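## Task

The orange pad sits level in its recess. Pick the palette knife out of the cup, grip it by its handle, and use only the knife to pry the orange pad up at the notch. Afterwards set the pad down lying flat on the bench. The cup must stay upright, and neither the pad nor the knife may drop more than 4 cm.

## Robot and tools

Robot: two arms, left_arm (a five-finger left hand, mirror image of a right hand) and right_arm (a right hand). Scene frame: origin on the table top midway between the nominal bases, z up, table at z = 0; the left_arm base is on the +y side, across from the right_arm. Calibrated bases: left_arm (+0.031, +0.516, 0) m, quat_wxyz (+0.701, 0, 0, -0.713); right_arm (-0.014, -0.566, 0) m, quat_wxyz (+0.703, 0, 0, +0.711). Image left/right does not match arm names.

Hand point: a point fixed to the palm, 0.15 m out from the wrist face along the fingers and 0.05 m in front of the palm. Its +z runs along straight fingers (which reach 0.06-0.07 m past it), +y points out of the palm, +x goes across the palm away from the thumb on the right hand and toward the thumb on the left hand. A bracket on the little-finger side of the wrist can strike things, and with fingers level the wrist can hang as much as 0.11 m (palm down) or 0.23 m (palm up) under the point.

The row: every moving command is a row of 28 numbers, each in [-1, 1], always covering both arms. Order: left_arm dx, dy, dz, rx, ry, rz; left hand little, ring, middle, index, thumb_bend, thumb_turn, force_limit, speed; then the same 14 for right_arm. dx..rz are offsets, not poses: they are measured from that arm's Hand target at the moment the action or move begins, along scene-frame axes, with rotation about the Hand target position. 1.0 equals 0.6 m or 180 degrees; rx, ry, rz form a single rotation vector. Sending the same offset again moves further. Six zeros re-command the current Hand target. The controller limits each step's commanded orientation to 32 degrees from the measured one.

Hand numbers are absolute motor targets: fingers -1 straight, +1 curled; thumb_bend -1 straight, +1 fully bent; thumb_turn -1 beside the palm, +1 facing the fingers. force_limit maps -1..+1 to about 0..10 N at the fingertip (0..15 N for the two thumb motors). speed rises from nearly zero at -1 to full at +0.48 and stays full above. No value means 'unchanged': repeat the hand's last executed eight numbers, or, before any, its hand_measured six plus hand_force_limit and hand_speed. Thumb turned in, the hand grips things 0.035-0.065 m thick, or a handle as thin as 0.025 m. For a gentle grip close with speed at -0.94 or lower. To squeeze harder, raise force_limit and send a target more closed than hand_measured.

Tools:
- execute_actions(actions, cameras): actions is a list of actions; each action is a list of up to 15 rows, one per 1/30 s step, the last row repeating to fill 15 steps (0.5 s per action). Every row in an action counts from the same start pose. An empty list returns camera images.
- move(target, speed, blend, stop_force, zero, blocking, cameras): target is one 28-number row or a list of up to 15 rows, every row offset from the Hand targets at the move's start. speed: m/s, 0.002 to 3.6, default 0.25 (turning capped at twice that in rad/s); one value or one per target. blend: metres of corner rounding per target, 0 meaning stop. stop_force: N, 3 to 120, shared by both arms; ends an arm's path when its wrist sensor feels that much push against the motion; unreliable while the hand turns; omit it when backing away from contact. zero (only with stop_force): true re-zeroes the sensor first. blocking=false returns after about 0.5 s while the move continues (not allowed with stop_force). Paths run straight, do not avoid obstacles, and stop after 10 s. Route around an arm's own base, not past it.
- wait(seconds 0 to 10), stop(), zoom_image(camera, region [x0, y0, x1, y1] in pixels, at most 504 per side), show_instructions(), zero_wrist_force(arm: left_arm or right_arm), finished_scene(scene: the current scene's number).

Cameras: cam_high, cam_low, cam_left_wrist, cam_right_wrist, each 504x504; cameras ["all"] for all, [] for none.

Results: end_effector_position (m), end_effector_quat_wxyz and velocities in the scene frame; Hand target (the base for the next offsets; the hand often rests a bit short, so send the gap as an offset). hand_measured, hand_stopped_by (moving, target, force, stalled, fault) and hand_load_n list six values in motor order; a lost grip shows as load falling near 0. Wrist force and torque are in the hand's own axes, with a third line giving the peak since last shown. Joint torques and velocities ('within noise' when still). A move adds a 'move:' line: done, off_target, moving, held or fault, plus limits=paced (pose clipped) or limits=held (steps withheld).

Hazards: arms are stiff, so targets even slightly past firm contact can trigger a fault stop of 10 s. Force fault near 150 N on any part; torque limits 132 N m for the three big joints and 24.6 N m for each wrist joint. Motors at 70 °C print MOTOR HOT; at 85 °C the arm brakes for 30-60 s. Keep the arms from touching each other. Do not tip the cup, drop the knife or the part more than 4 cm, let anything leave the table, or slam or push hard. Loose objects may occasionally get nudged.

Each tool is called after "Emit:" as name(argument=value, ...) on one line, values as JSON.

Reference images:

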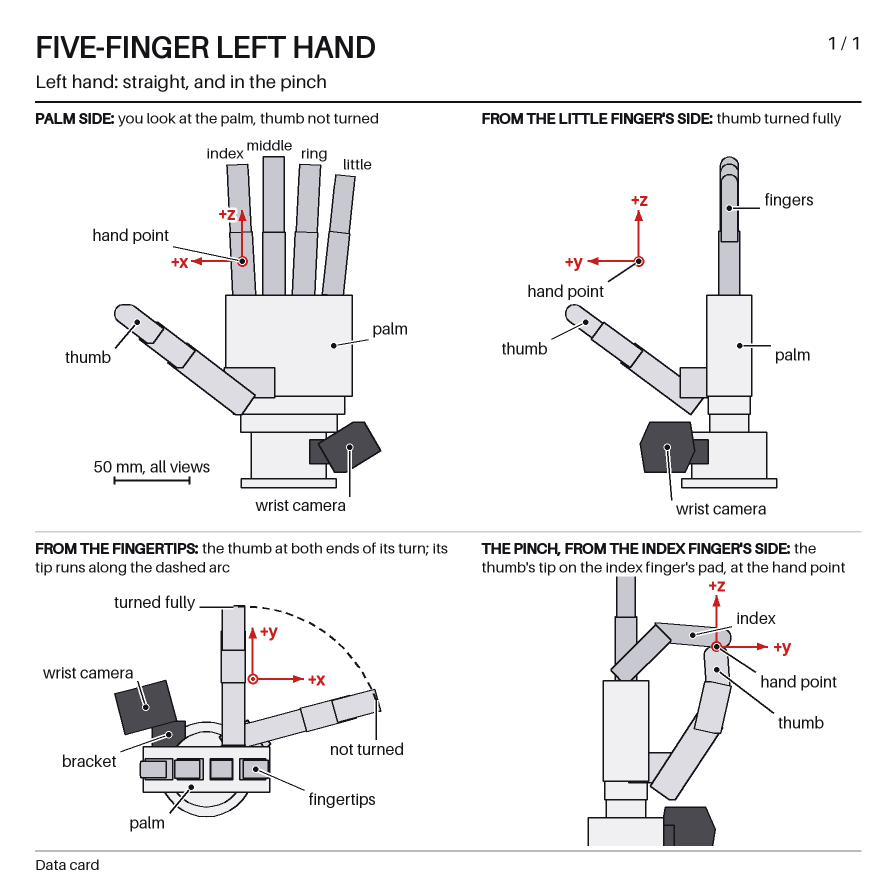

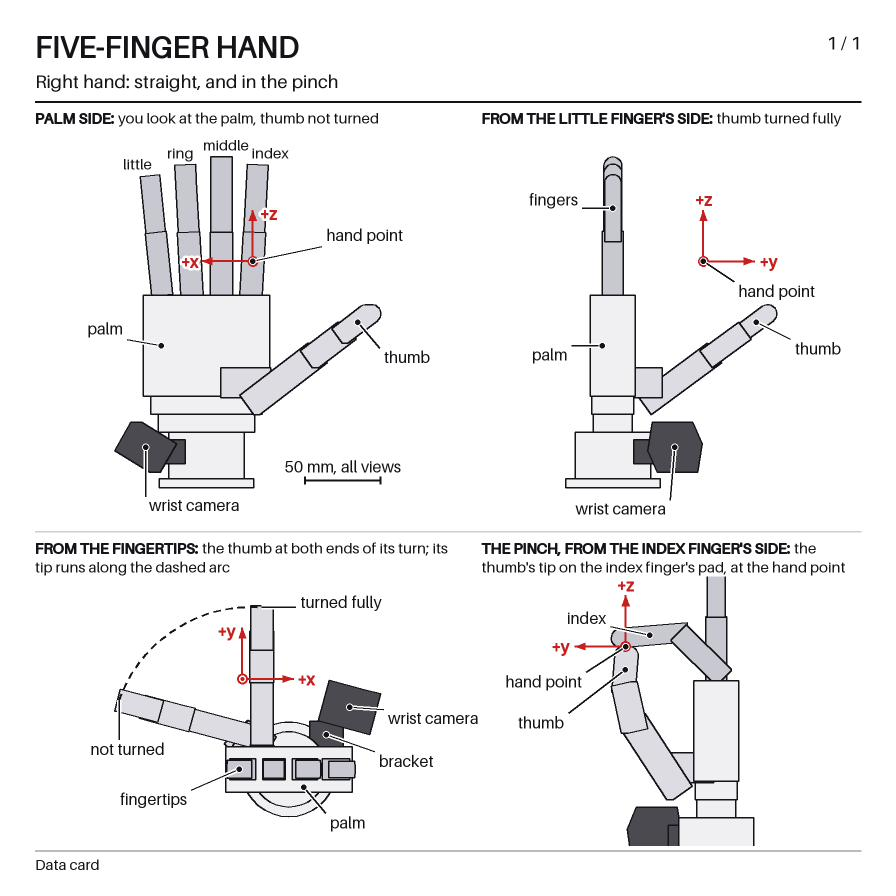

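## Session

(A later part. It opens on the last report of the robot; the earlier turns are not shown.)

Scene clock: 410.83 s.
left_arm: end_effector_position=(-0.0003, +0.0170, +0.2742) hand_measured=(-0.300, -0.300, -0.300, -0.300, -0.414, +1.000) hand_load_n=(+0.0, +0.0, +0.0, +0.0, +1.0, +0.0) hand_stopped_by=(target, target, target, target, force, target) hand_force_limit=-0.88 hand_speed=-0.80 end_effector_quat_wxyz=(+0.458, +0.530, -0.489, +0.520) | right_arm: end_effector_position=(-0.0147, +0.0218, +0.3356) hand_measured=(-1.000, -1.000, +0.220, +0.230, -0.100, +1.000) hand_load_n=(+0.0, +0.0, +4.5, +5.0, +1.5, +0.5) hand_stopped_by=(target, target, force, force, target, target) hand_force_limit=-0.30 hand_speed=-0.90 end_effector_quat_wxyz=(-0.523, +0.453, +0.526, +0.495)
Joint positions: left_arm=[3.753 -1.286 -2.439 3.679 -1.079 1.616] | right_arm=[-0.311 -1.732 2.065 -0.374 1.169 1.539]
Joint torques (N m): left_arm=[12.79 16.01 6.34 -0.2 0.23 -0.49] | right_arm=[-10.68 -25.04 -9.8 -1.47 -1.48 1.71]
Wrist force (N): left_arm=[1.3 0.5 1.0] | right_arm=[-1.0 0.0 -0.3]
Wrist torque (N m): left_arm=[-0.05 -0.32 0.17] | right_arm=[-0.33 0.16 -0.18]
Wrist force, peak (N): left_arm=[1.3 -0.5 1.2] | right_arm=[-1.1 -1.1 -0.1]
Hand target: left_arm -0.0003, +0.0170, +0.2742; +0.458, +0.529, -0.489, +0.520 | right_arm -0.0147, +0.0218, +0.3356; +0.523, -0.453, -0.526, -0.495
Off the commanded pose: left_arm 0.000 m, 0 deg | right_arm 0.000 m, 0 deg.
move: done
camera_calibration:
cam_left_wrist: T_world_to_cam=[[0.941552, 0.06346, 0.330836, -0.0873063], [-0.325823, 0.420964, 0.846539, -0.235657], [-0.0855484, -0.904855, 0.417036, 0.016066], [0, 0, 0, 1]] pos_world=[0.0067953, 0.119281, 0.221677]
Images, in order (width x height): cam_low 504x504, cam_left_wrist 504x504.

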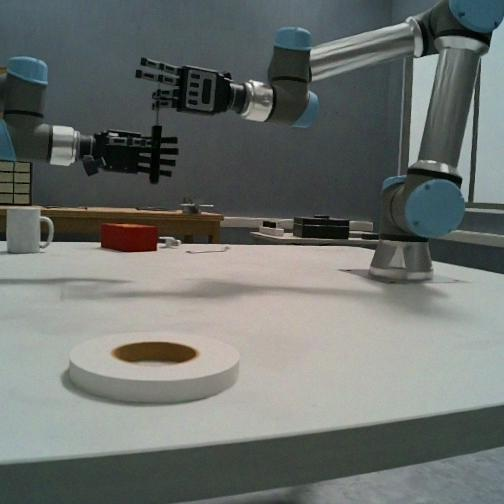

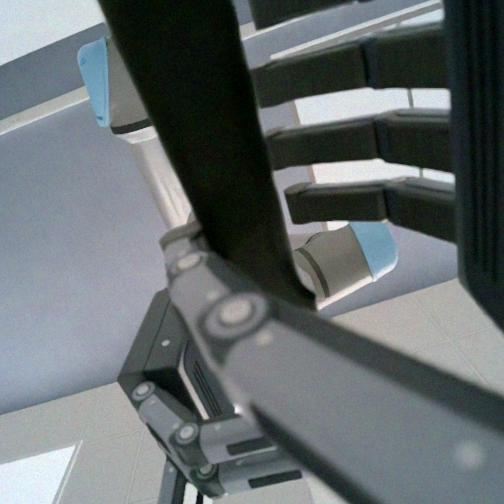

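Emit:
move(target=[[0,0,0,0,0,0,-0.3,-0.3,-0.3,-0.3,-0.55,1,-0.88,-0.6,0,0,0,0,0,0,-1,-1,0.5,0.5,-0.1,1,-0.3,-0.9]])

Emit:
move(target=[[-0.001,0.0099,0.0004,0,0,0,-0.3,-0.3,-0.3,-0.3,-0.55,1,-0.88,-0.6,0,0,0,0,0,0,-1,-1,0.5,0.5,-0.1,1,-0.3,-0.9]], speed=0.04)

Emit:
move(target=[[0,0,0,0,0,0,-0.3,-0.3,-0.3,-0.3,-0.1,1,-0.88,-0.8,0,0,0,0,0,0,-1,-1,0.5,0.5,-0.1,1,-0.3,-0.9]], cameras=["cam_low","cam_left_wrist"])

Emit:
zoom_image(camera="cam_low", region=[80, 50, 240, 210])

Emit:
zoom_image(camera="cam_left_wrist", region=[80, 0, 480, 400])

Scene clock: 417.63 s.
left_arm: end_effector_position=(-0.0003, +0.0170, +0.2742) hand_measured=(-0.300, -0.300, -0.300, -0.300, -0.550, +1.000) hand_load_n=(+0.0, +0.0, +0.0, +0.0, +0.0, -0.5) hand_stopped_by=(target, target, target, target, target, target) hand_force_limit=-0.88 hand_speed=-0.60 end_effector_quat_wxyz=(+0.458, +0.530, -0.489, +0.520) | right_arm: end_effector_position=(-0.0147, +0.0218, +0.3356) hand_measured=(-1.000, -1.000, +0.220, +0.230, -0.100, +1.000) hand_load_n=(+0.0, +0.0, +4.0, +6.0, +2.0, +0.5) hand_stopped_by=(target, target, force, force, target, target) hand_force_limit=-0.30 hand_speed=-0.90 end_effector_quat_wxyz=(-0.523, +0.453, +0.526, +0.495)
Joint positions: left_arm=[3.753 -1.286 -2.439 3.679 -1.079 1.616] | right_arm=[-0.311 -1.732 2.065 -0.374 1.169 1.539]
Joint torques (N m): left_arm=[13.21 15.82 8.97 0.64 -0.74 2.04] | right_arm=[-8.78 -26.33 -11.03 -1.46 -1.52 1.73]
Wrist force (N): left_arm=[1.5 -0.5 1.0] | right_arm=[-0.9 -1.0 -0.2]
Wrist torque (N m): left_arm=[-0.08 -0.32 0.19] | right_arm=[-0.37 0.16 -0.12]
Wrist force, peak (N): left_arm=[1.5 -0.5 1.0] | right_arm=[-1.2 -1.1 0.0]
Hand target: left_arm -0.0003, +0.0170, +0.2742; +0.458, +0.529, -0.489, +0.520 | right_arm -0.0147, +0.0218, +0.3356; +0.523, -0.453, -0.526, -0.495
Off the commanded pose: left_arm 0.000 m, 0 deg | right_arm 0.000 m, 0 deg.
move: done

Scene clock: 418.37 s.
left_arm: end_effector_position=(-0.0009, +0.0230, +0.2744) hand_measured=(-0.300, -0.300, -0.300, -0.300, -0.550, +1.000) hand_load_n=(+0.0, +0.0, +0.0, +0.0, +0.0, -0.5) hand_stopped_by=(target, target, target, target, target, target) hand_force_limit=-0.88 hand_speed=-0.60 end_effector_quat_wxyz=(+0.458, +0.530, -0.489, +0.520) | right_arm: end_effector_position=(-0.0147, +0.0218, +0.3356) hand_measured=(-1.000, -1.000, +0.220, +0.230, -0.100, +1.000) hand_load_n=(+0.0, +0.0, +3.5, +6.0, +2.0, +0.5) hand_stopped_by=(target, target, force, force, target, target) hand_force_limit=-0.30 hand_speed=-0.90 end_effector_quat_wxyz=(-0.523, +0.453, +0.526, +0.495)
Joint positions: left_arm=[3.767 -1.263 -2.452 3.67 -1.065 1.616] | right_arm=[-0.311 -1.732 2.065 -0.374 1.169 1.539]
Joint torques (N m): left_arm=[-10.92 -8.47 26.25 2.46 -1.33 2.14] | right_arm=[-9.34 -25.36 -9.52 -1.44 -1.5 1.64]
Wrist force (N): left_arm=[1.6 -0.7 0.9] | right_arm=[-0.9 -1.0 -0.1]
Wrist torque (N m): left_arm=[-0.11 -0.34 0.09] | right_arm=[-0.37 0.16 -0.11]
Wrist force, peak (N): left_arm=[1.6 -0.7 0.9] | right_arm=[-1.2 -1.0 -0.1]
Hand target: left_arm -0.0009, +0.0229, +0.2744; +0.458, +0.529, -0.489, +0.520 | right_arm -0.0147, +0.0218, +0.3356; +0.523, -0.453, -0.526, -0.495
Off the commanded pose: left_arm 0.000 m, 0 deg | right_arm 0.000 m, 0 deg.
move: done

Scene clock: 419.43 s.
left_arm: end_effector_position=(-0.0009, +0.0229, +0.2744) hand_measured=(-0.300, -0.300, -0.300, -0.300, -0.322, +1.000) hand_load_n=(+0.0, +0.0, +0.0, +0.0, +1.0, +0.0) hand_stopped_by=(target, target, target, target, force, target) hand_force_limit=-0.88 hand_speed=-0.80 end_effector_quat_wxyz=(+0.458, +0.529, -0.489, +0.520) | right_arm: end_effector_position=(-0.0147, +0.0218, +0.3356) hand_measured=(-1.000, -1.000, +0.220, +0.230, -0.100, +1.000) hand_load_n=(+0.0, +0.0, +5.0, +5.0, +2.0, +0.0) hand_stopped_by=(target, target, force, force, target, target) hand_force_limit=-0.30 hand_speed=-0.90 end_effector_quat_wxyz=(-0.523, +0.453, +0.526, +0.495)
Joint positions: left_arm=[3.767 -1.263 -2.452 3.67 -1.065 1.616] | right_arm=[-0.311 -1.732 2.065 -0.374 1.169 1.539]
Joint torques (N m): left_arm=[-12.75 -6.78 26.02 2.98 -1.06 0.91] | right_arm=[-9.64 -25.3 -9.92 -1.47 -1.66 1.68]
Wrist force (N): left_arm=[0.9 0.2 0.6] | right_arm=[-1.1 -0.2 -0.2]
Wrist torque (N m): left_arm=[-0.09 -0.26 0.04] | right_arm=[-0.38 0.15 -0.17]
Wrist force, peak (N): left_arm=[1.5 -0.7 0.8] | right_arm=[-1.2 -1.1 -0.2]
Hand target: left_arm -0.0009, +0.0229, +0.2744; +0.458, +0.529, -0.489, +0.520 | right_arm -0.0147, +0.0218, +0.3356; +0.523, -0.453, -0.526, -0.495
Off the commanded pose: left_arm 0.000 m, 0 deg | right_arm 0.000 m, 0 deg.
move: done
camera_calibration:
cam_left_wrist: T_world_to_cam=[[0.941552, 0.06346, 0.330836, -0.0871819], [-0.325823, 0.420964, 0.846539, -0.238505], [-0.0855484, -0.904855, 0.417036, 0.0212699], [0, 0, 0, 1]] pos_world=[0.0061953, 0.125181, 0.221877]
Images, in order (width x height): cam_low 504x504, cam_left_wrist 504x504.

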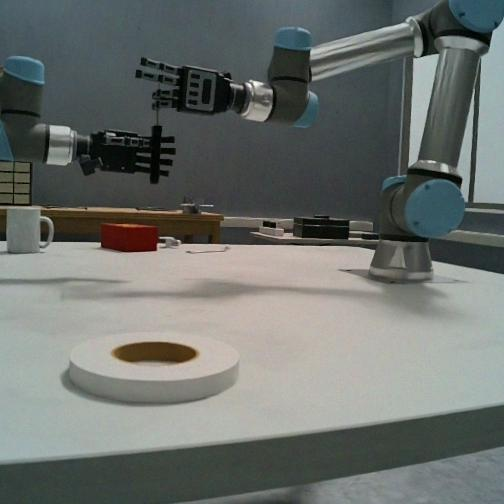

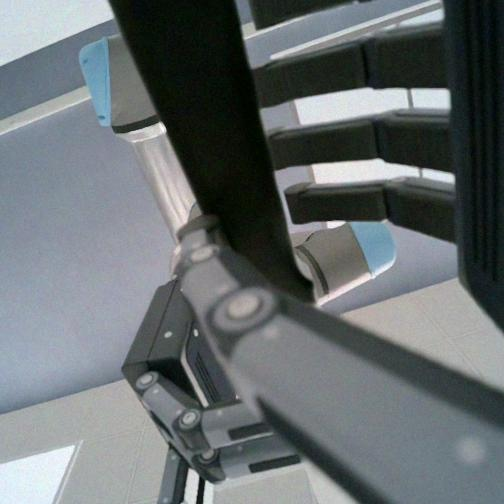

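Scaled by 3.150 from the camera's 504x504 image, which has a finer 720x720 frame.

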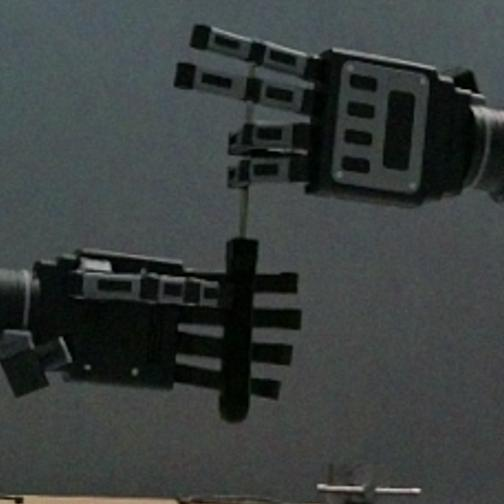

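Scaled by 1.260 from the camera's 504x504 image, which has a finer 720x720 frame.

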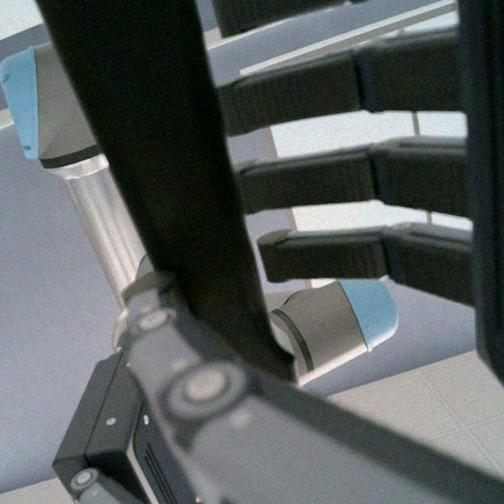

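Emit:
move(target=[[0,0,0,0,0,0,-0.3,-0.3,-0.3,-0.3,-0.45,1,-0.88,-0.6,0,0,0,0,0,0,-1,-1,0.5,0.5,-0.1,1,-0.3,-0.9]])

Emit:
move(target=[[-0.001,0.0099,0.0004,0,0,0,-0.3,-0.3,-0.3,-0.3,-0.45,1,-0.88,-0.6,0,0,0,0,0,0,-1,-1,0.5,0.5,-0.1,1,-0.3,-0.9]], speed=0.04)

Emit:
move(target=[[0,0,0,0,0,0,-0.3,-0.3,-0.3,-0.3,-0.1,1,-0.88,-0.8,0,0,0,0,0,0,-1,-1,0.5,0.5,-0.1,1,-0.3,-0.9]], cameras=["cam_left_wrist"])

Emit:
zoom_image(camera="cam_left_wrist", region=[80, 0, 480, 400])

Scene clock: 424.30 s.
left_arm: end_effector_position=(-0.0009, +0.0229, +0.2744) hand_measured=(-0.300, -0.300, -0.300, -0.300, -0.450, +1.000) hand_load_n=(+0.0, +0.0, +0.5, +0.0, +0.0, -0.5) hand_stopped_by=(target, target, target, target, target, target) hand_force_limit=-0.88 hand_speed=-0.60 end_effector_quat_wxyz=(+0.458, +0.529, -0.489, +0.520) | right_arm: end_effector_position=(-0.0147, +0.0218, +0.3356) hand_measured=(-1.000, -1.000, +0.220, +0.230, -0.100, +1.000) hand_load_n=(+0.0, +0.0, +3.5, +6.0, +2.0, +0.5) hand_stopped_by=(target, target, force, force, target, target) hand_force_limit=-0.30 hand_speed=-0.90 end_effector_quat_wxyz=(-0.523, +0.453, +0.526, +0.495)
Joint positions: left_arm=[3.767 -1.263 -2.452 3.67 -1.065 1.616] | right_arm=[-0.311 -1.732 2.065 -0.374 1.169 1.539]
Joint torques (N m): left_arm=[-5.58 -6.35 26.54 3.08 -1.02 -2.56] | right_arm=[-10.15 -24.4 -11 -1.62 -1.5 1.42]
Wrist force (N): left_arm=[1.2 -0.8 0.8] | right_arm=[-0.9 -0.9 -0.2]
Wrist torque (N m): left_arm=[-0.11 -0.29 0.07] | right_arm=[-0.35 0.16 -0.11]
Wrist force, peak (N): left_arm=[1.7 -0.5 0.8] | right_arm=[-1.2 -1.2 -0.1]
Hand target: left_arm -0.0009, +0.0229, +0.2744; +0.458, +0.529, -0.489, +0.520 | right_arm -0.0147, +0.0218, +0.3356; +0.523, -0.453, -0.526, -0.495
Off the commanded pose: left_arm 0.000 m, 0 deg | right_arm 0.000 m, 0 deg.
move: done

Scene clock: 425.03 s.
left_arm: end_effector_position=(-0.0015, +0.0290, +0.2746) hand_measured=(-0.300, -0.300, -0.300, -0.300, -0.450, +1.000) hand_load_n=(+0.0, +0.0, -0.5, +0.0, +0.0, -0.5) hand_stopped_by=(target, target, target, target, target, target) hand_force_limit=-0.88 hand_speed=-0.60 end_effector_quat_wxyz=(+0.458, +0.530, -0.489, +0.520) | right_arm: end_effector_position=(-0.0147, +0.0218, +0.3356) hand_measured=(-1.000, -1.000, +0.220, +0.230, -0.100, +1.000) hand_load_n=(+0.0, +0.0, +4.0, +6.0, +2.0, +0.5) hand_stopped_by=(target, target, force, force, target, target) hand_force_limit=-0.30 hand_speed=-0.90 end_effector_quat_wxyz=(-0.523, +0.453, +0.526, +0.495)
Joint positions: left_arm=[3.783 -1.24 -2.465 3.659 -1.049 1.617] | right_arm=[-0.311 -1.732 2.065 -0.374 1.169 1.539]
Joint torques (N m): left_arm=[-9.84 -8.57 26.57 2.85 -1.16 2.1] | right_arm=[-9.8 -24.49 -11.22 -1.51 -1.34 1.42]
Wrist force (N): left_arm=[1.3 -0.8 0.7] | right_arm=[-1.0 -1.0 -0.2]
Wrist torque (N m): left_arm=[-0.11 -0.31 0.08] | right_arm=[-0.37 0.17 -0.12]
Wrist force, peak (N): left_arm=[1.6 -0.8 1.0] | right_arm=[-1.0 -1.2 0.0]
Hand target: left_arm -0.0015, +0.0289, +0.2747; +0.458, +0.529, -0.489, +0.520 | right_arm -0.0147, +0.0218, +0.3356; +0.523, -0.453, -0.526, -0.495
Off the commanded pose: left_arm 0.000 m, 0 deg | right_arm 0.000 m, 0 deg.
move: done

Scene clock: 426.53 s.
left_arm: end_effector_position=(-0.0015, +0.0289, +0.2747) hand_measured=(-0.300, -0.300, -0.300, -0.300, -0.100, +1.000) hand_load_n=(+0.0, +0.0, +0.0, +0.0, +0.0, +0.0) hand_stopped_by=(target, target, target, target, target, target) hand_force_limit=-0.88 hand_speed=-0.80 end_effector_quat_wxyz=(+0.458, +0.529, -0.489, +0.520) | right_arm: end_effector_position=(-0.0147, +0.0218, +0.3356) hand_measured=(-1.000, -1.000, +0.220, +0.230, -0.100, +1.000) hand_load_n=(+0.0, +0.0, +4.0, +5.5, +2.0, +0.5) hand_stopped_by=(target, target, force, force, target, target) hand_force_limit=-0.30 hand_speed=-0.90 end_effector_quat_wxyz=(-0.523, +0.453, +0.526, +0.495)
Joint positions: left_arm=[3.782 -1.24 -2.465 3.66 -1.05 1.617] | right_arm=[-0.311 -1.732 2.065 -0.374 1.169 1.539]
Joint torques (N m): left_arm=[-12.58 -8.03 26.34 2.85 -1.09 0.46] | right_arm=[-7.58 -25.07 -11.74 -1.74 -1.42 1.53]
Wrist force (N): left_arm=[1.2 -0.8 0.7] | right_arm=[-1.1 -0.7 -0.1]
Wrist torque (N m): left_arm=[-0.11 -0.30 0.07] | right_arm=[-0.33 0.18 -0.12]
Wrist force, peak (N): left_arm=[1.6 -0.7 0.9] | right_arm=[-1.0 -1.3 -0.2]
Hand target: left_arm -0.0015, +0.0289, +0.2747; +0.458, +0.529, -0.489, +0.520 | right_arm -0.0147, +0.0218, +0.3356; +0.523, -0.453, -0.526, -0.495
Off the commanded pose: left_arm 0.000 m, 0 deg | right_arm 0.000 m, 0 deg.
move: done
camera_calibration:
cam_left_wrist: T_world_to_cam=[[0.941552, 0.06346, 0.330836, -0.0870639], [-0.325823, 0.420964, 0.846539, -0.241396], [-0.0855484, -0.904855, 0.417036, 0.0265643], [0, 0, 0, 1]] pos_world=[0.0055953, 0.131181, 0.222077]
Images, in order (width x height): cam_left_wrist 504x504.

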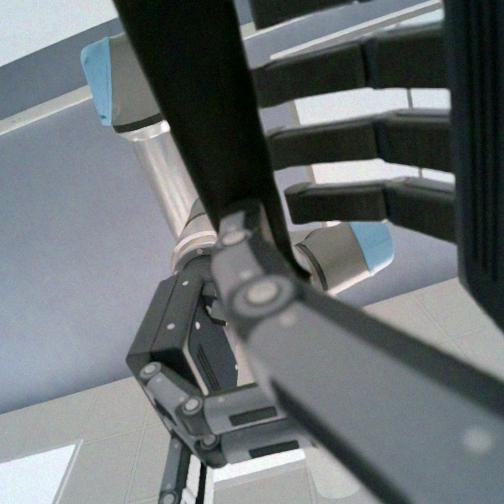

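Scaled by 1.260 from the camera's 504x504 image, which has a finer 720x720 frame.

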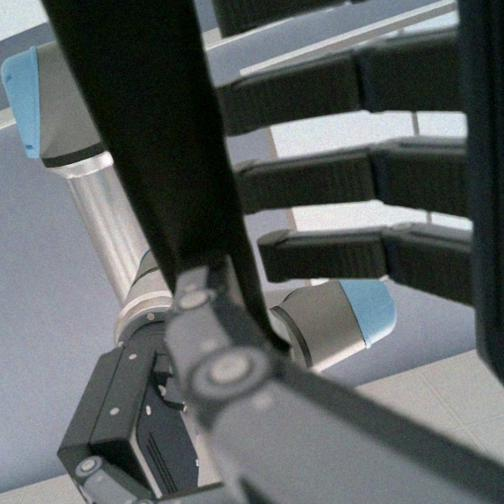

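Emit:
move(target=[[0,0,0,0,0,0,0.3,0.3,0.4,0.4,-0.1,1,-0.7,-0.9,0,0,0,0,0,0,-1,-1,0.5,0.5,-0.1,1,-0.3,-0.9]])

Emit:
move(target=[[0,0,0,0,0,0,0.3,0.3,0.45,0.45,-0.1,1,-0.05,-0.9,0,0,0,0,0,0,-1,-1,0.5,0.5,-0.1,1,-0.3,-0.9]], cameras=["cam_left_wrist","cam_low"])

Emit:
zoom_image(camera="cam_low", region=[80, 50, 240, 210])

Emit:
zoom_image(camera="cam_left_wrist", region=[80, 0, 480, 400])

Scene clock: 430.10 s.
left_arm: end_effector_position=(-0.0015, +0.0289, +0.2747) hand_measured=(-0.032, -0.032, -0.012, -0.012, -0.102, +1.000) hand_load_n=(+0.5, +1.0, +2.5, +2.0, +3.5, +0.5) hand_stopped_by=(force, force, force, force, target, target) hand_force_limit=-0.70 hand_speed=-0.90 end_effector_quat_wxyz=(+0.458, +0.530, -0.489, +0.520) | right_arm: end_effector_position=(-0.0147, +0.0218, +0.3356) hand_measured=(-1.000, -1.000, +0.220, +0.230, -0.100, +1.000) hand_load_n=(+0.0, +0.0, +3.0, +7.0, +2.5, +0.5) hand_stopped_by=(target, target, force, force, target, target) hand_force_limit=-0.30 hand_speed=-0.90 end_effector_quat_wxyz=(-0.523, +0.453, +0.526, +0.495)
Joint positions: left_arm=[3.782 -1.24 -2.465 3.66 -1.05 1.617] | right_arm=[-0.311 -1.732 2.065 -0.374 1.169 1.539]
Joint torques (N m): left_arm=[-11.24 -8.37 26.35 2.51 -1.04 -2.43] | right_arm=[-9.63 -24.77 -10.91 -1.83 -1.44 1.59]
Wrist force (N): left_arm=[0.7 -1.7 0.6] | right_arm=[0.1 -1.6 -0.4]
Wrist torque (N m): left_arm=[-0.15 -0.30 0.12] | right_arm=[-0.36 0.20 -0.07]
Wrist force, peak (N): left_arm=[0.6 -1.7 0.7] | right_arm=[0.7 -1.3 -1.1]
Hand target: left_arm -0.0015, +0.0289, +0.2747; +0.458, +0.529, -0.489, +0.520 | right_arm -0.0147, +0.0218, +0.3356; +0.523, -0.453, -0.526, -0.495
Off the commanded pose: left_arm 0.000 m, 0 deg | right_arm 0.000 m, 0 deg.
move: done

Scene clock: 430.60 s.
left_arm: end_effector_position=(-0.0015, +0.0289, +0.2747) hand_measured=(-0.030, -0.032, -0.006, +0.004, -0.102, +1.000) hand_load_n=(+0.0, +0.5, +4.0, +6.5, +6.5, +0.0) hand_stopped_by=(force, force, force, force, target, target) hand_force_limit=-0.05 hand_speed=-0.90 end_effector_quat_wxyz=(+0.458, +0.530, -0.489, +0.520) | right_arm: end_effector_position=(-0.0147, +0.0218, +0.3356) hand_measured=(-1.000, -1.000, +0.220, +0.230, -0.100, +1.000) hand_load_n=(+0.0, +0.0, +4.0, +7.5, +2.0, +0.5) hand_stopped_by=(target, target, force, force, target, target) hand_force_limit=-0.30 hand_speed=-0.90 end_effector_quat_wxyz=(-0.523, +0.453, +0.526, +0.495)
Joint positions: left_arm=[3.782 -1.24 -2.465 3.66 -1.05 1.617] | right_arm=[-0.311 -1.732 2.065 -0.374 1.169 1.539]
Joint torques (N m): left_arm=[-12.03 -6.9 26.81 2.81 -0.36 -2.42] | right_arm=[-8.65 -24.92 -11.14 -2.04 -1.65 1.31]
Wrist force (N): left_arm=[1.0 -2.6 1.8] | right_arm=[-0.5 -2.7 0.8]
Wrist torque (N m): left_arm=[-0.18 -0.35 0.07] | right_arm=[-0.39 0.18 -0.07]
Wrist force, peak (N): left_arm=[1.0 -2.7 1.8] | right_arm=[-0.6 -2.8 0.8]
Hand target: left_arm -0.0015, +0.0289, +0.2747; +0.458, +0.529, -0.489, +0.520 | right_arm -0.0147, +0.0218, +0.3356; +0.523, -0.453, -0.526, -0.495
Off the commanded pose: left_arm 0.000 m, 0 deg | right_arm 0.000 m, 0 deg.
move: done
camera_calibration:
cam_left_wrist: T_world_to_cam=[[0.941552, 0.06346, 0.330836, -0.0870639], [-0.325823, 0.420964, 0.846539, -0.241396], [-0.0855484, -0.904855, 0.417036, 0.0265643], [0, 0, 0, 1]] pos_world=[0.0055953, 0.131181, 0.222077]
Images, in order (width x height): cam_low 504x504, cam_left_wrist 504x504.

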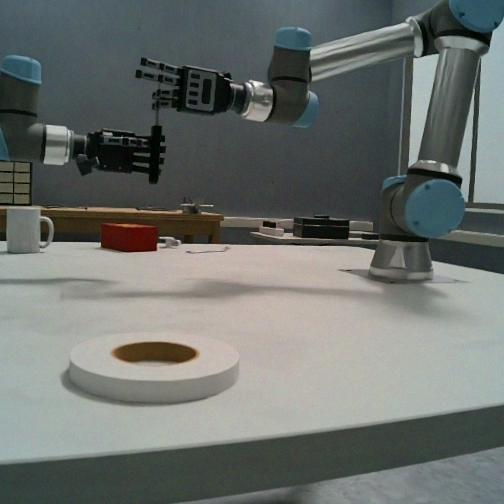

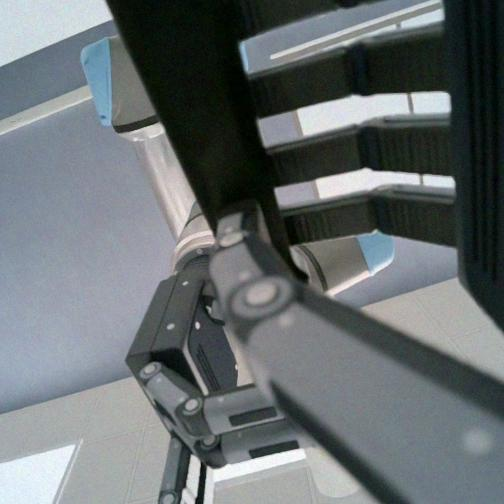

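Scaled by 3.150 from the camera's 504x504 image, which has a finer 720x720 frame.

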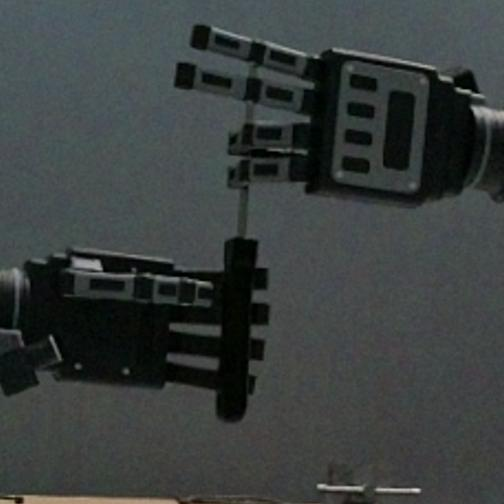

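Scaled by 1.260 from the camera's 504x504 image, which has a finer 720x720 frame.

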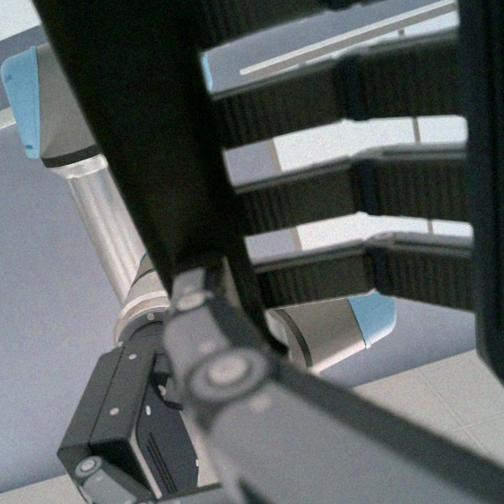

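Emit:
move(target=[[0,0,0,0,0,0,0.3,0.3,0.45,0.45,-0.1,1,-0.05,-0.9,0,0,0,0,0,0,-1,-1,-1,-1,-0.2,1,-0.3,-0.6]], cameras=["cam_low"])

Emit:
zoom_image(camera="cam_low", region=[80, 50, 240, 210])

Scene clock: 445.13 s.
left_arm: end_effector_position=(-0.0015, +0.0289, +0.2747) hand_measured=(-0.030, -0.032, -0.006, +0.004, -0.102, +1.000) hand_load_n=(+0.0, +0.5, +3.5, +5.0, +7.5, +0.0) hand_stopped_by=(force, force, force, force, target, target) hand_force_limit=-0.05 hand_speed=-0.90 end_effector_quat_wxyz=(+0.458, +0.529, -0.489, +0.520) | right_arm: end_effector_position=(-0.0147, +0.0218, +0.3356) hand_measured=(-1.000, -1.000, -1.000, -1.000, -0.200, +1.000) hand_load_n=(+0.0, -0.5, +0.0, +0.0, +0.0, +0.5) hand_stopped_by=(target, target, target, target, target, target) hand_force_limit=-0.30 hand_speed=-0.60 end_effector_quat_wxyz=(-0.523, +0.453, +0.526, +0.495)
Joint positions: left_arm=[3.782 -1.24 -2.465 3.66 -1.05 1.617] | right_arm=[-0.311 -1.732 2.065 -0.374 1.169 1.539]
Joint torques (N m): left_arm=[-11.64 0.58 25.25 2.81 -1.26 -2.56] | right_arm=[-8.1 -24.49 -10.65 -2.24 -1.48 1.24]
Wrist force (N): left_arm=[0.5 -0.8 0.9] | right_arm=[-0.3 -0.8 -0.1]
Wrist torque (N m): left_arm=[-0.12 -0.28 0.07] | right_arm=[-0.35 0.14 -0.12]
Wrist force, peak (N): left_arm=[1.2 -2.8 1.6] | right_arm=[-0.6 -3.0 0.7]
Hand target: left_arm -0.0015, +0.0289, +0.2747; +0.458, +0.529, -0.489, +0.520 | right_arm -0.0147, +0.0218, +0.3356; +0.523, -0.453, -0.526, -0.495
Off the commanded pose: left_arm 0.000 m, 0 deg | right_arm 0.000 m, 0 deg.
move: done
Images, in order (width x height): cam_low 504x504.

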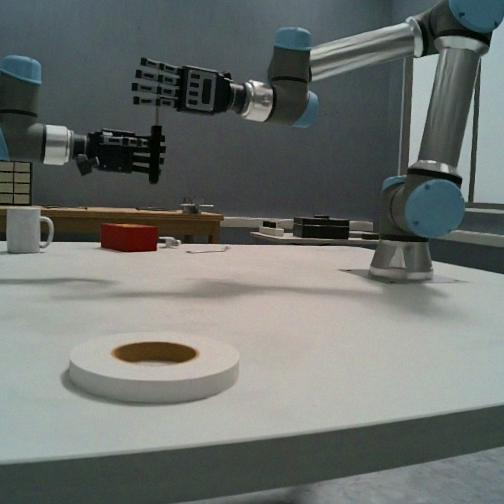

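Scaled by 3.150 from the camera's 504x504 image, which has a finer 720x720 frame.

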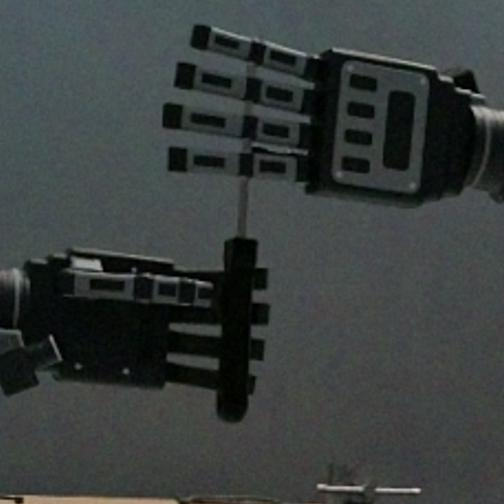

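Emit:
move(target=[[0,0,0,0,0,0,0.3,0.3,0.45,0.45,-0.1,1,-0.05,-0.9,0.0205,-0.1987,-0.0072,0,0,0,-1,-1,-1,-1,-0.2,1,-0.3,-0.6],[0.169,0.035,0.142,0.1401,0.237,0.0453,0.3,0.3,0.45,0.45,-0.1,1,-0.05,-0.9,0.7587,-0.453,-0.2018,-0.164,-0.7405,0.4308,-1,-1,-1,-1,-0.2,1,-0.3,-0.6],[0.7945,-0.1172,-0.0587,0.4684,0.7924,0.1516,0.3,0.3,0.45,0.45,-0.1,1,-0.05,-0.9,0.7587,-0.453,-0.2018,-0.164,-0.7405,0.4308,-1,-1,-1,-1,-0.2,1,-0.3,-0.6]], speed=[0.25, 0.35, 0.3], blend=[0.02, 0.02, 0], cameras=["all"])

Scene clock: 476.40 s.
left_arm: end_effector_position=(+0.4752, -0.0414, +0.2395) hand_measured=(-0.030, -0.032, -0.006, +0.004, -0.102, +1.000) hand_load_n=(+0.0, +0.5, +4.0, +5.0, +7.5, +0.5) hand_stopped_by=(force, force, force, force, target, target) hand_force_limit=-0.05 hand_speed=-0.90 end_effector_quat_wxyz=(+0.113, +0.803, +0.162, -0.563) | right_arm: end_effector_position=(+0.4405, -0.2500, +0.2145) hand_measured=(-1.000, -1.000, -1.000, -1.000, -0.200, +1.000) hand_load_n=(+0.0, +0.0, +0.0, +0.0, +0.0, +0.0) hand_stopped_by=(target, target, target, target, target, target) hand_force_limit=-0.30 hand_speed=-0.60 end_effector_quat_wxyz=(+0.177, -0.480, +0.850, +0.125)
Joint positions: left_arm=[4.323 -2.781 -0.482 0.602 -0.827 1.231] | right_arm=[-1.509 -1.145 1.408 1.083 1.193 -2.482]
Joint torques (N m): left_arm=[-12.98 45.26 27.05 -4.26 2.46 2.53] | right_arm=[12.54 -48.99 -3.86 0.69 -0.69 -2.39]
Wrist force (N): left_arm=[0.2 0.0 -0.3] | right_arm=[0.5 -0.1 0.7]
Wrist torque (N m): left_arm=[0.05 0.02 -0.11] | right_arm=[-0.21 -0.52 -0.05]
Wrist force, peak (N): left_arm=[0.9 -0.7 1.2] | right_arm=[-0.1 -2.2 -0.5]
Hand target: left_arm +0.4752, -0.0414, +0.2395; +0.113, +0.803, +0.162, -0.563 | right_arm +0.4405, -0.2500, +0.2145; +0.177, -0.480, +0.850, +0.125
Off the commanded pose: left_arm 0.000 m, 0 deg | right_arm 0.000 m, 0 deg.
move: done
camera_calibration:
cam_left_wrist: T_world_to_cam=[[-0.287699, 0.910277, -0.2977, 0.249876], [0.78405, 0.0453518, -0.619039, -0.218645], [-0.549996, -0.411508, -0.72675, 0.533439], [0, 0, 0, 1]] pos_world=[0.536707, 0.00197439, 0.326715]
cam_right_wrist: T_world_to_cam=[[-0.958752, 0.284241, 0.00106697, 0.49272], [0.168146, 0.564127, 0.808386, -0.104416], [0.229175, 0.775221, -0.588652, 0.334057], [0, 0, 0, 1]] pos_world=[0.413396, -0.340116, 0.280526]

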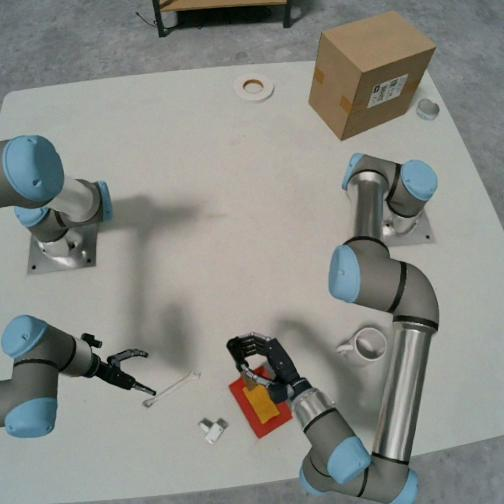

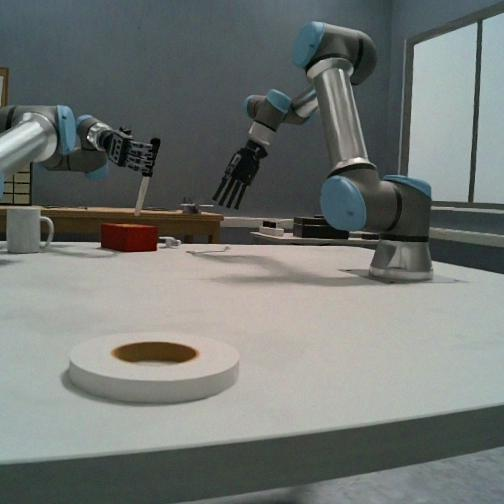

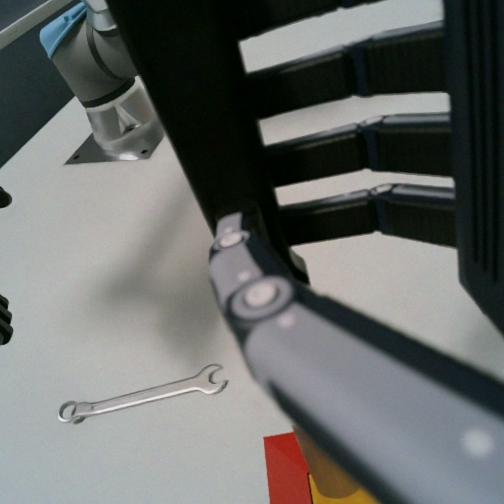

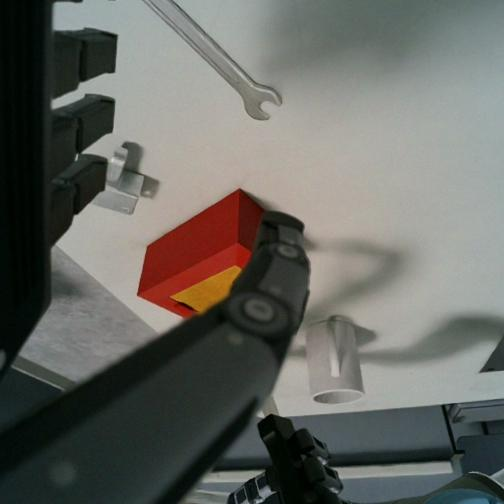

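Emit:
move(target=[[0,0,0,0,0,0,0.3,0.3,0.45,0.45,-0.1,1,-0.05,-0.9,0,0,0,0,0,0,-1,-1,-1,-1,-1,1,-0.3,-0.6]], cameras=["cam_right_wrist"])

Emit:
zoom_image(camera="cam_right_wrist", region=[100, 150, 420, 470])

Emit:
zoom_image(camera="cam_left_wrist", region=[200, 350, 500, 504])

Emit:
zoom_image(camera="cam_low", region=[80, 110, 220, 260])

Scene clock: 481.47 s.
left_arm: end_effector_position=(+0.4752, -0.0414, +0.2394) hand_measured=(-0.030, -0.032, -0.006, +0.004, -0.102, +1.000) hand_load_n=(+0.0, +0.5, +4.0, +5.5, +7.0, +0.0) hand_stopped_by=(force, force, force, force, target, target) hand_force_limit=-0.05 hand_speed=-0.90 end_effector_quat_wxyz=(+0.113, +0.803, +0.162, -0.563) | right_arm: end_effector_position=(+0.4405, -0.2500, +0.2145) hand_measured=(-1.000, -1.000, -1.000, -1.000, -1.000, +1.000) hand_load_n=(+0.0, +0.0, +0.0, +0.0, +0.0, +0.0) hand_stopped_by=(target, target, target, target, target, target) hand_force_limit=-0.30 hand_speed=-0.60 end_effector_quat_wxyz=(+0.177, -0.480, +0.850, +0.125)
Joint positions: left_arm=[4.323 -2.781 -0.481 0.602 -0.827 1.231] | right_arm=[-1.509 -1.145 1.408 1.083 1.193 -2.482]
Joint torques (N m): left_arm=[-9.68 64.09 8.03 -1.25 2.4 2.55] | right_arm=[12.25 -49.56 -4.78 0.96 0.48 -2.11]
Wrist force (N): left_arm=[0.3 0.1 -0.4] | right_arm=[0.7 0.0 1.0]
Wrist torque (N m): left_arm=[0.08 0.02 -0.12] | right_arm=[-0.20 -0.55 -0.04]
Wrist force, peak (N): left_arm=[0.2 0.5 -0.5] | right_arm=[0.9 -0.1 1.0]
Hand target: left_arm +0.4752, -0.0414, +0.2395; +0.113, +0.803, +0.162, -0.563 | right_arm +0.4405, -0.2500, +0.2145; +0.177, -0.480, +0.850, +0.125
Off the commanded pose: left_arm 0.000 m, 0 deg | right_arm 0.000 m, 0 deg.
move: done
camera_calibration:
cam_right_wrist: T_world_to_cam=[[-0.958752, 0.284241, 0.00106697, 0.49272], [0.168146, 0.564127, 0.808386, -0.104416], [0.229175, 0.775221, -0.588652, 0.334057], [0, 0, 0, 1]] pos_world=[0.413396, -0.340116, 0.280526]
Images, in order (width x height): cam_right_wrist 504x504.

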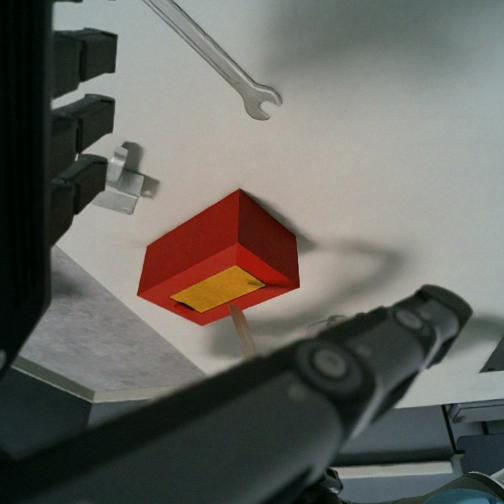

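Scaled by 1.575 from the camera's 504x504 image, which has a finer 720x720 frame.

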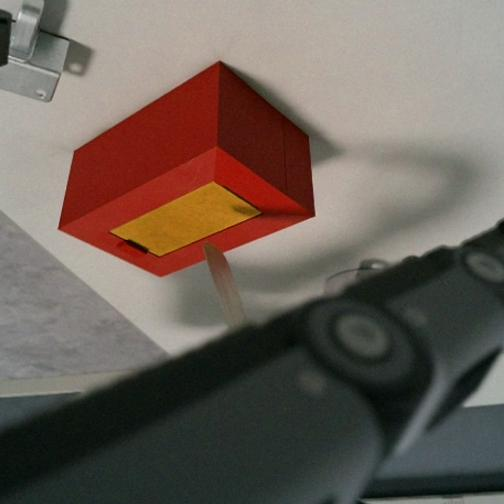

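This scene's latest camera images include none from cam_left_wrist. They are from: cam_right_wrist. cam_left_wrist's image comes with the result of a call that names it in "cameras".

This scene's latest camera images include none from cam_low. They are from: cam_right_wrist. cam_low's image comes with the result of a call that names it in "cameras".

Emit:
wait(seconds=0, cameras=["cam_left_wrist","cam_low"])

Emit:
zoom_image(camera="cam_left_wrist", region=[230, 384, 470, 504])

Emit:
zoom_image(camera="cam_low", region=[80, 110, 220, 260])

Scene clock: 497.50 s.
left_arm: end_effector_position=(+0.4752, -0.0414, +0.2395) hand_measured=(-0.030, -0.032, -0.006, +0.004, -0.102, +1.000) hand_load_n=(+0.0, +0.0, +3.5, +5.5, +7.5, +0.0) hand_stopped_by=(force, force, force, force, target, target) hand_force_limit=-0.05 hand_speed=-0.90 end_effector_quat_wxyz=(+0.113, +0.803, +0.162, -0.563) | right_arm: end_effector_position=(+0.4405, -0.2500, +0.2145) hand_measured=(-1.000, -1.000, -1.000, -1.000, -1.000, +1.000) hand_load_n=(+0.0, +0.0, +0.0, +0.0, +0.0, +0.0) hand_stopped_by=(target, target, target, target, target, target) hand_force_limit=-0.30 hand_speed=-0.60 end_effector_quat_wxyz=(+0.177, -0.480, +0.850, +0.125)
Joint positions: left_arm=[4.323 -2.781 -0.481 0.602 -0.827 1.231] | right_arm=[-1.509 -1.145 1.408 1.083 1.193 -2.482]
Joint torques (N m): left_arm=[-6.08 67.98 6.64 -1.34 2.57 2.35] | right_arm=[11.54 -49.17 -5.61 0.91 0.72 -2.25]
Wrist force (N): left_arm=[0.2 -0.1 -0.3] | right_arm=[0.6 0.0 0.9]
Wrist torque (N m): left_arm=[0.05 0.03 -0.11] | right_arm=[-0.20 -0.54 -0.05]
Wrist force, peak (N): left_arm=[0.3 0.3 -0.5] | right_arm=[0.6 -0.2 1.1]
Hand target: left_arm +0.4752, -0.0414, +0.2395; +0.113, +0.803, +0.162, -0.563 | right_arm +0.4405, -0.2500, +0.2145; +0.177, -0.480, +0.850, +0.125
Off the commanded pose: left_arm 0.000 m, 0 deg | right_arm 0.000 m, 0 deg.
camera_calibration:
cam_left_wrist: T_world_to_cam=[[-0.287636, 0.910291, -0.297717, 0.249938], [0.784024, 0.0452642, -0.619078, -0.218614], [-0.550066, -0.411486, -0.72671, 0.533422], [0, 0, 0, 1]] pos_world=[0.536707, 0.00187465, 0.326715]
Images, in order (width x height): cam_low 504x504, cam_left_wrist 504x504.

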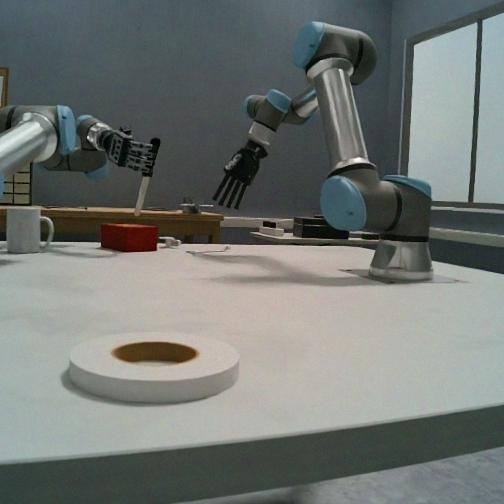

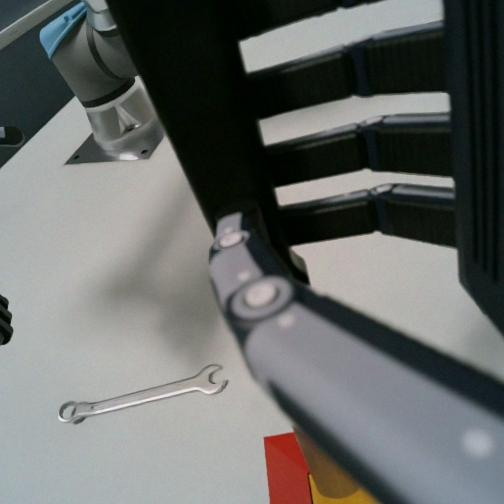

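Scaled by 2.100 from the camera's 504x504 image, which has a finer 720x720 frame.

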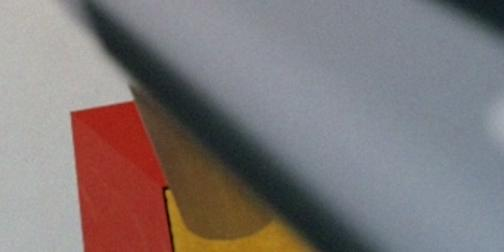

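Scaled by 3.360 from the camera's 504x504 image, which has a finer 720x720 frame.

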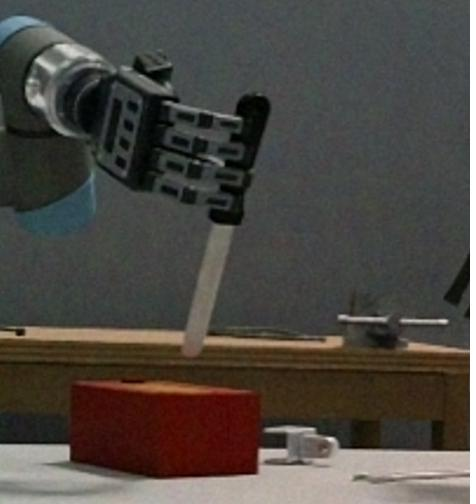

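Emit:
move(target=[[-0.0283,0.0007,-0.0333,0,0,0,0.3,0.3,0.45,0.45,-0.1,1,-0.05,-0.9,0,0,0,0,0,0,-1,-1,-1,-1,-1,1,-0.3,-0.6]], speed=0.06, cameras=["cam_left_wrist","cam_right_wrist","cam_low"])

Emit:
zoom_image(camera="cam_right_wrist", region=[190, 230, 310, 350])

Emit:
zoom_image(camera="cam_left_wrist", region=[230, 384, 470, 504])

Emit:
zoom_image(camera="cam_low", region=[90, 180, 190, 260])

Scene clock: 506.87 s.
left_arm: end_effector_position=(+0.4581, -0.0411, +0.2196) hand_measured=(-0.030, -0.032, -0.006, +0.004, -0.102, +1.000) hand_load_n=(+0.0, +0.5, +3.5, +5.0, +7.0, +0.0) hand_stopped_by=(force, force, force, force, target, target) hand_force_limit=-0.05 hand_speed=-0.90 end_effector_quat_wxyz=(+0.113, +0.803, +0.162, -0.563) | right_arm: end_effector_position=(+0.4405, -0.2500, +0.2145) hand_measured=(-1.000, -1.000, -1.000, -1.000, -1.000, +1.000) hand_load_n=(+0.0, +0.0, +0.0, +0.0, +0.0, -0.5) hand_stopped_by=(target, target, target, target, target, target) hand_force_limit=-0.30 hand_speed=-0.60 end_effector_quat_wxyz=(+0.177, -0.480, +0.850, +0.125)
Joint positions: left_arm=[4.314 -2.733 -0.629 0.705 -0.82 1.225] | right_arm=[-1.509 -1.145 1.408 1.083 1.193 -2.482]
Joint torques (N m): left_arm=[10.45 44.6 11.35 -1.64 -0.43 0.86] | right_arm=[11.77 -49.19 -5.31 1.03 0.59 -1.94]
Wrist force (N): left_arm=[0.0 0.2 -0.3] | right_arm=[0.5 -0.1 0.9]
Wrist torque (N m): left_arm=[0.09 0.05 -0.01] | right_arm=[-0.22 -0.53 -0.06]
Wrist force, peak (N): left_arm=[-0.1 0.2 -1.0] | right_arm=[0.8 -0.2 1.1]
Hand target: left_arm +0.4582, -0.0410, +0.2195; +0.113, +0.803, +0.162, -0.563 | right_arm +0.4405, -0.2500, +0.2145; +0.177, -0.480, +0.850, +0.125
Off the commanded pose: left_arm 0.000 m, 0 deg | right_arm 0.000 m, 0 deg.
move: done
camera_calibration:
cam_left_wrist: T_world_to_cam=[[-0.287628, 0.910281, -0.297756, 0.238739], [0.784076, 0.045269, -0.619012, -0.217592], [-0.549996, -0.411509, -0.72675, 0.509695], [0, 0, 0, 1]] pos_world=[0.519607, 0.00227465, 0.306814]
cam_right_wrist: T_world_to_cam=[[-0.958752, 0.284241, 0.00106697, 0.49272], [0.168146, 0.564127, 0.808386, -0.104416], [0.229175, 0.775221, -0.588652, 0.334057], [0, 0, 0, 1]] pos_world=[0.413396, -0.340116, 0.280526]
Images, in order (width x height): cam_low 504x504, cam_left_wrist 504x504, cam_right_wrist 504x504.

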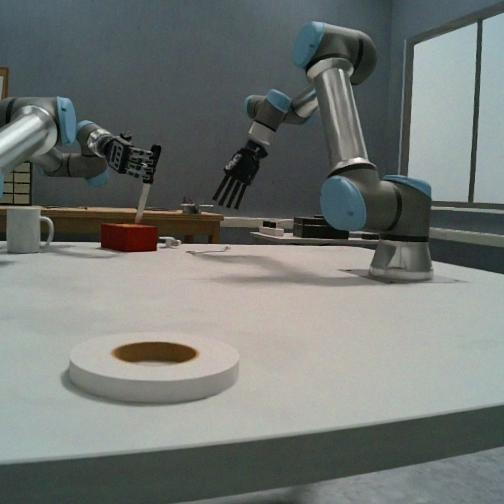

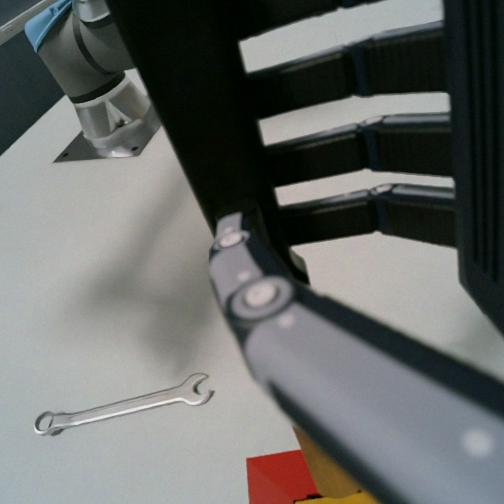

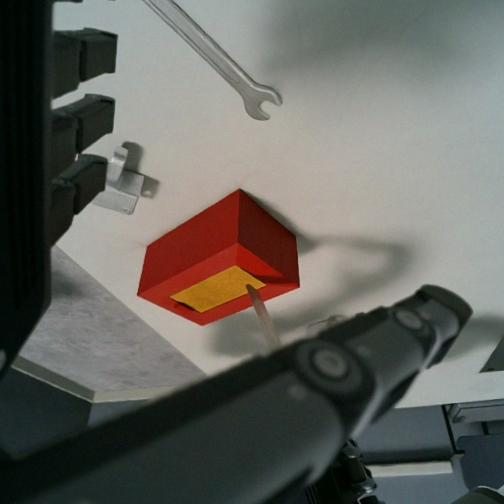

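Scaled by 4.200 from the camera's 504x504 image, which has a finer 720x720 frame.

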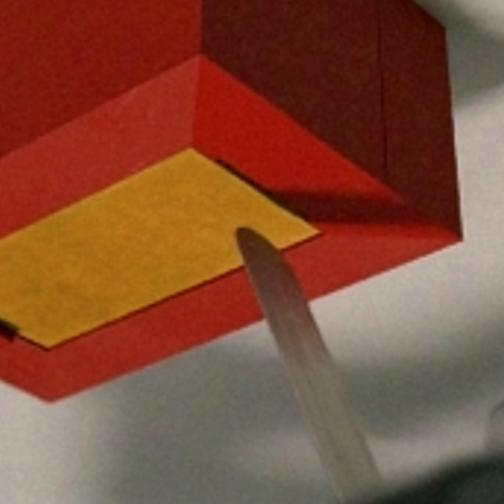

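Scaled by 2.100 from the camera's 504x504 image, which has a finer 720x720 frame.

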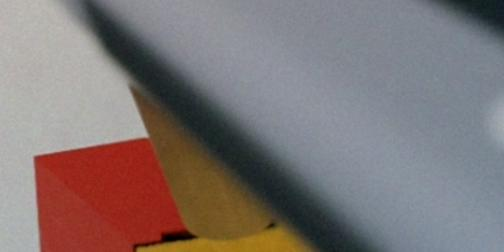

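Scaled by 5.040 from the camera's 504x504 image, which has a finer 720x720 frame.

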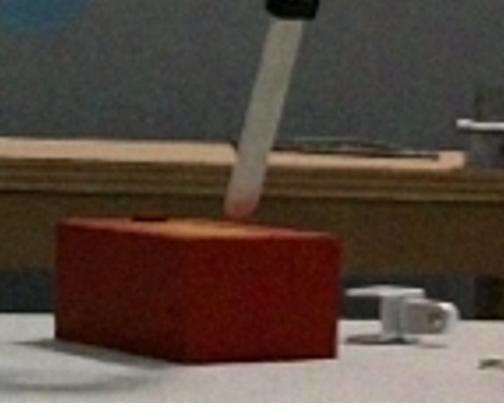

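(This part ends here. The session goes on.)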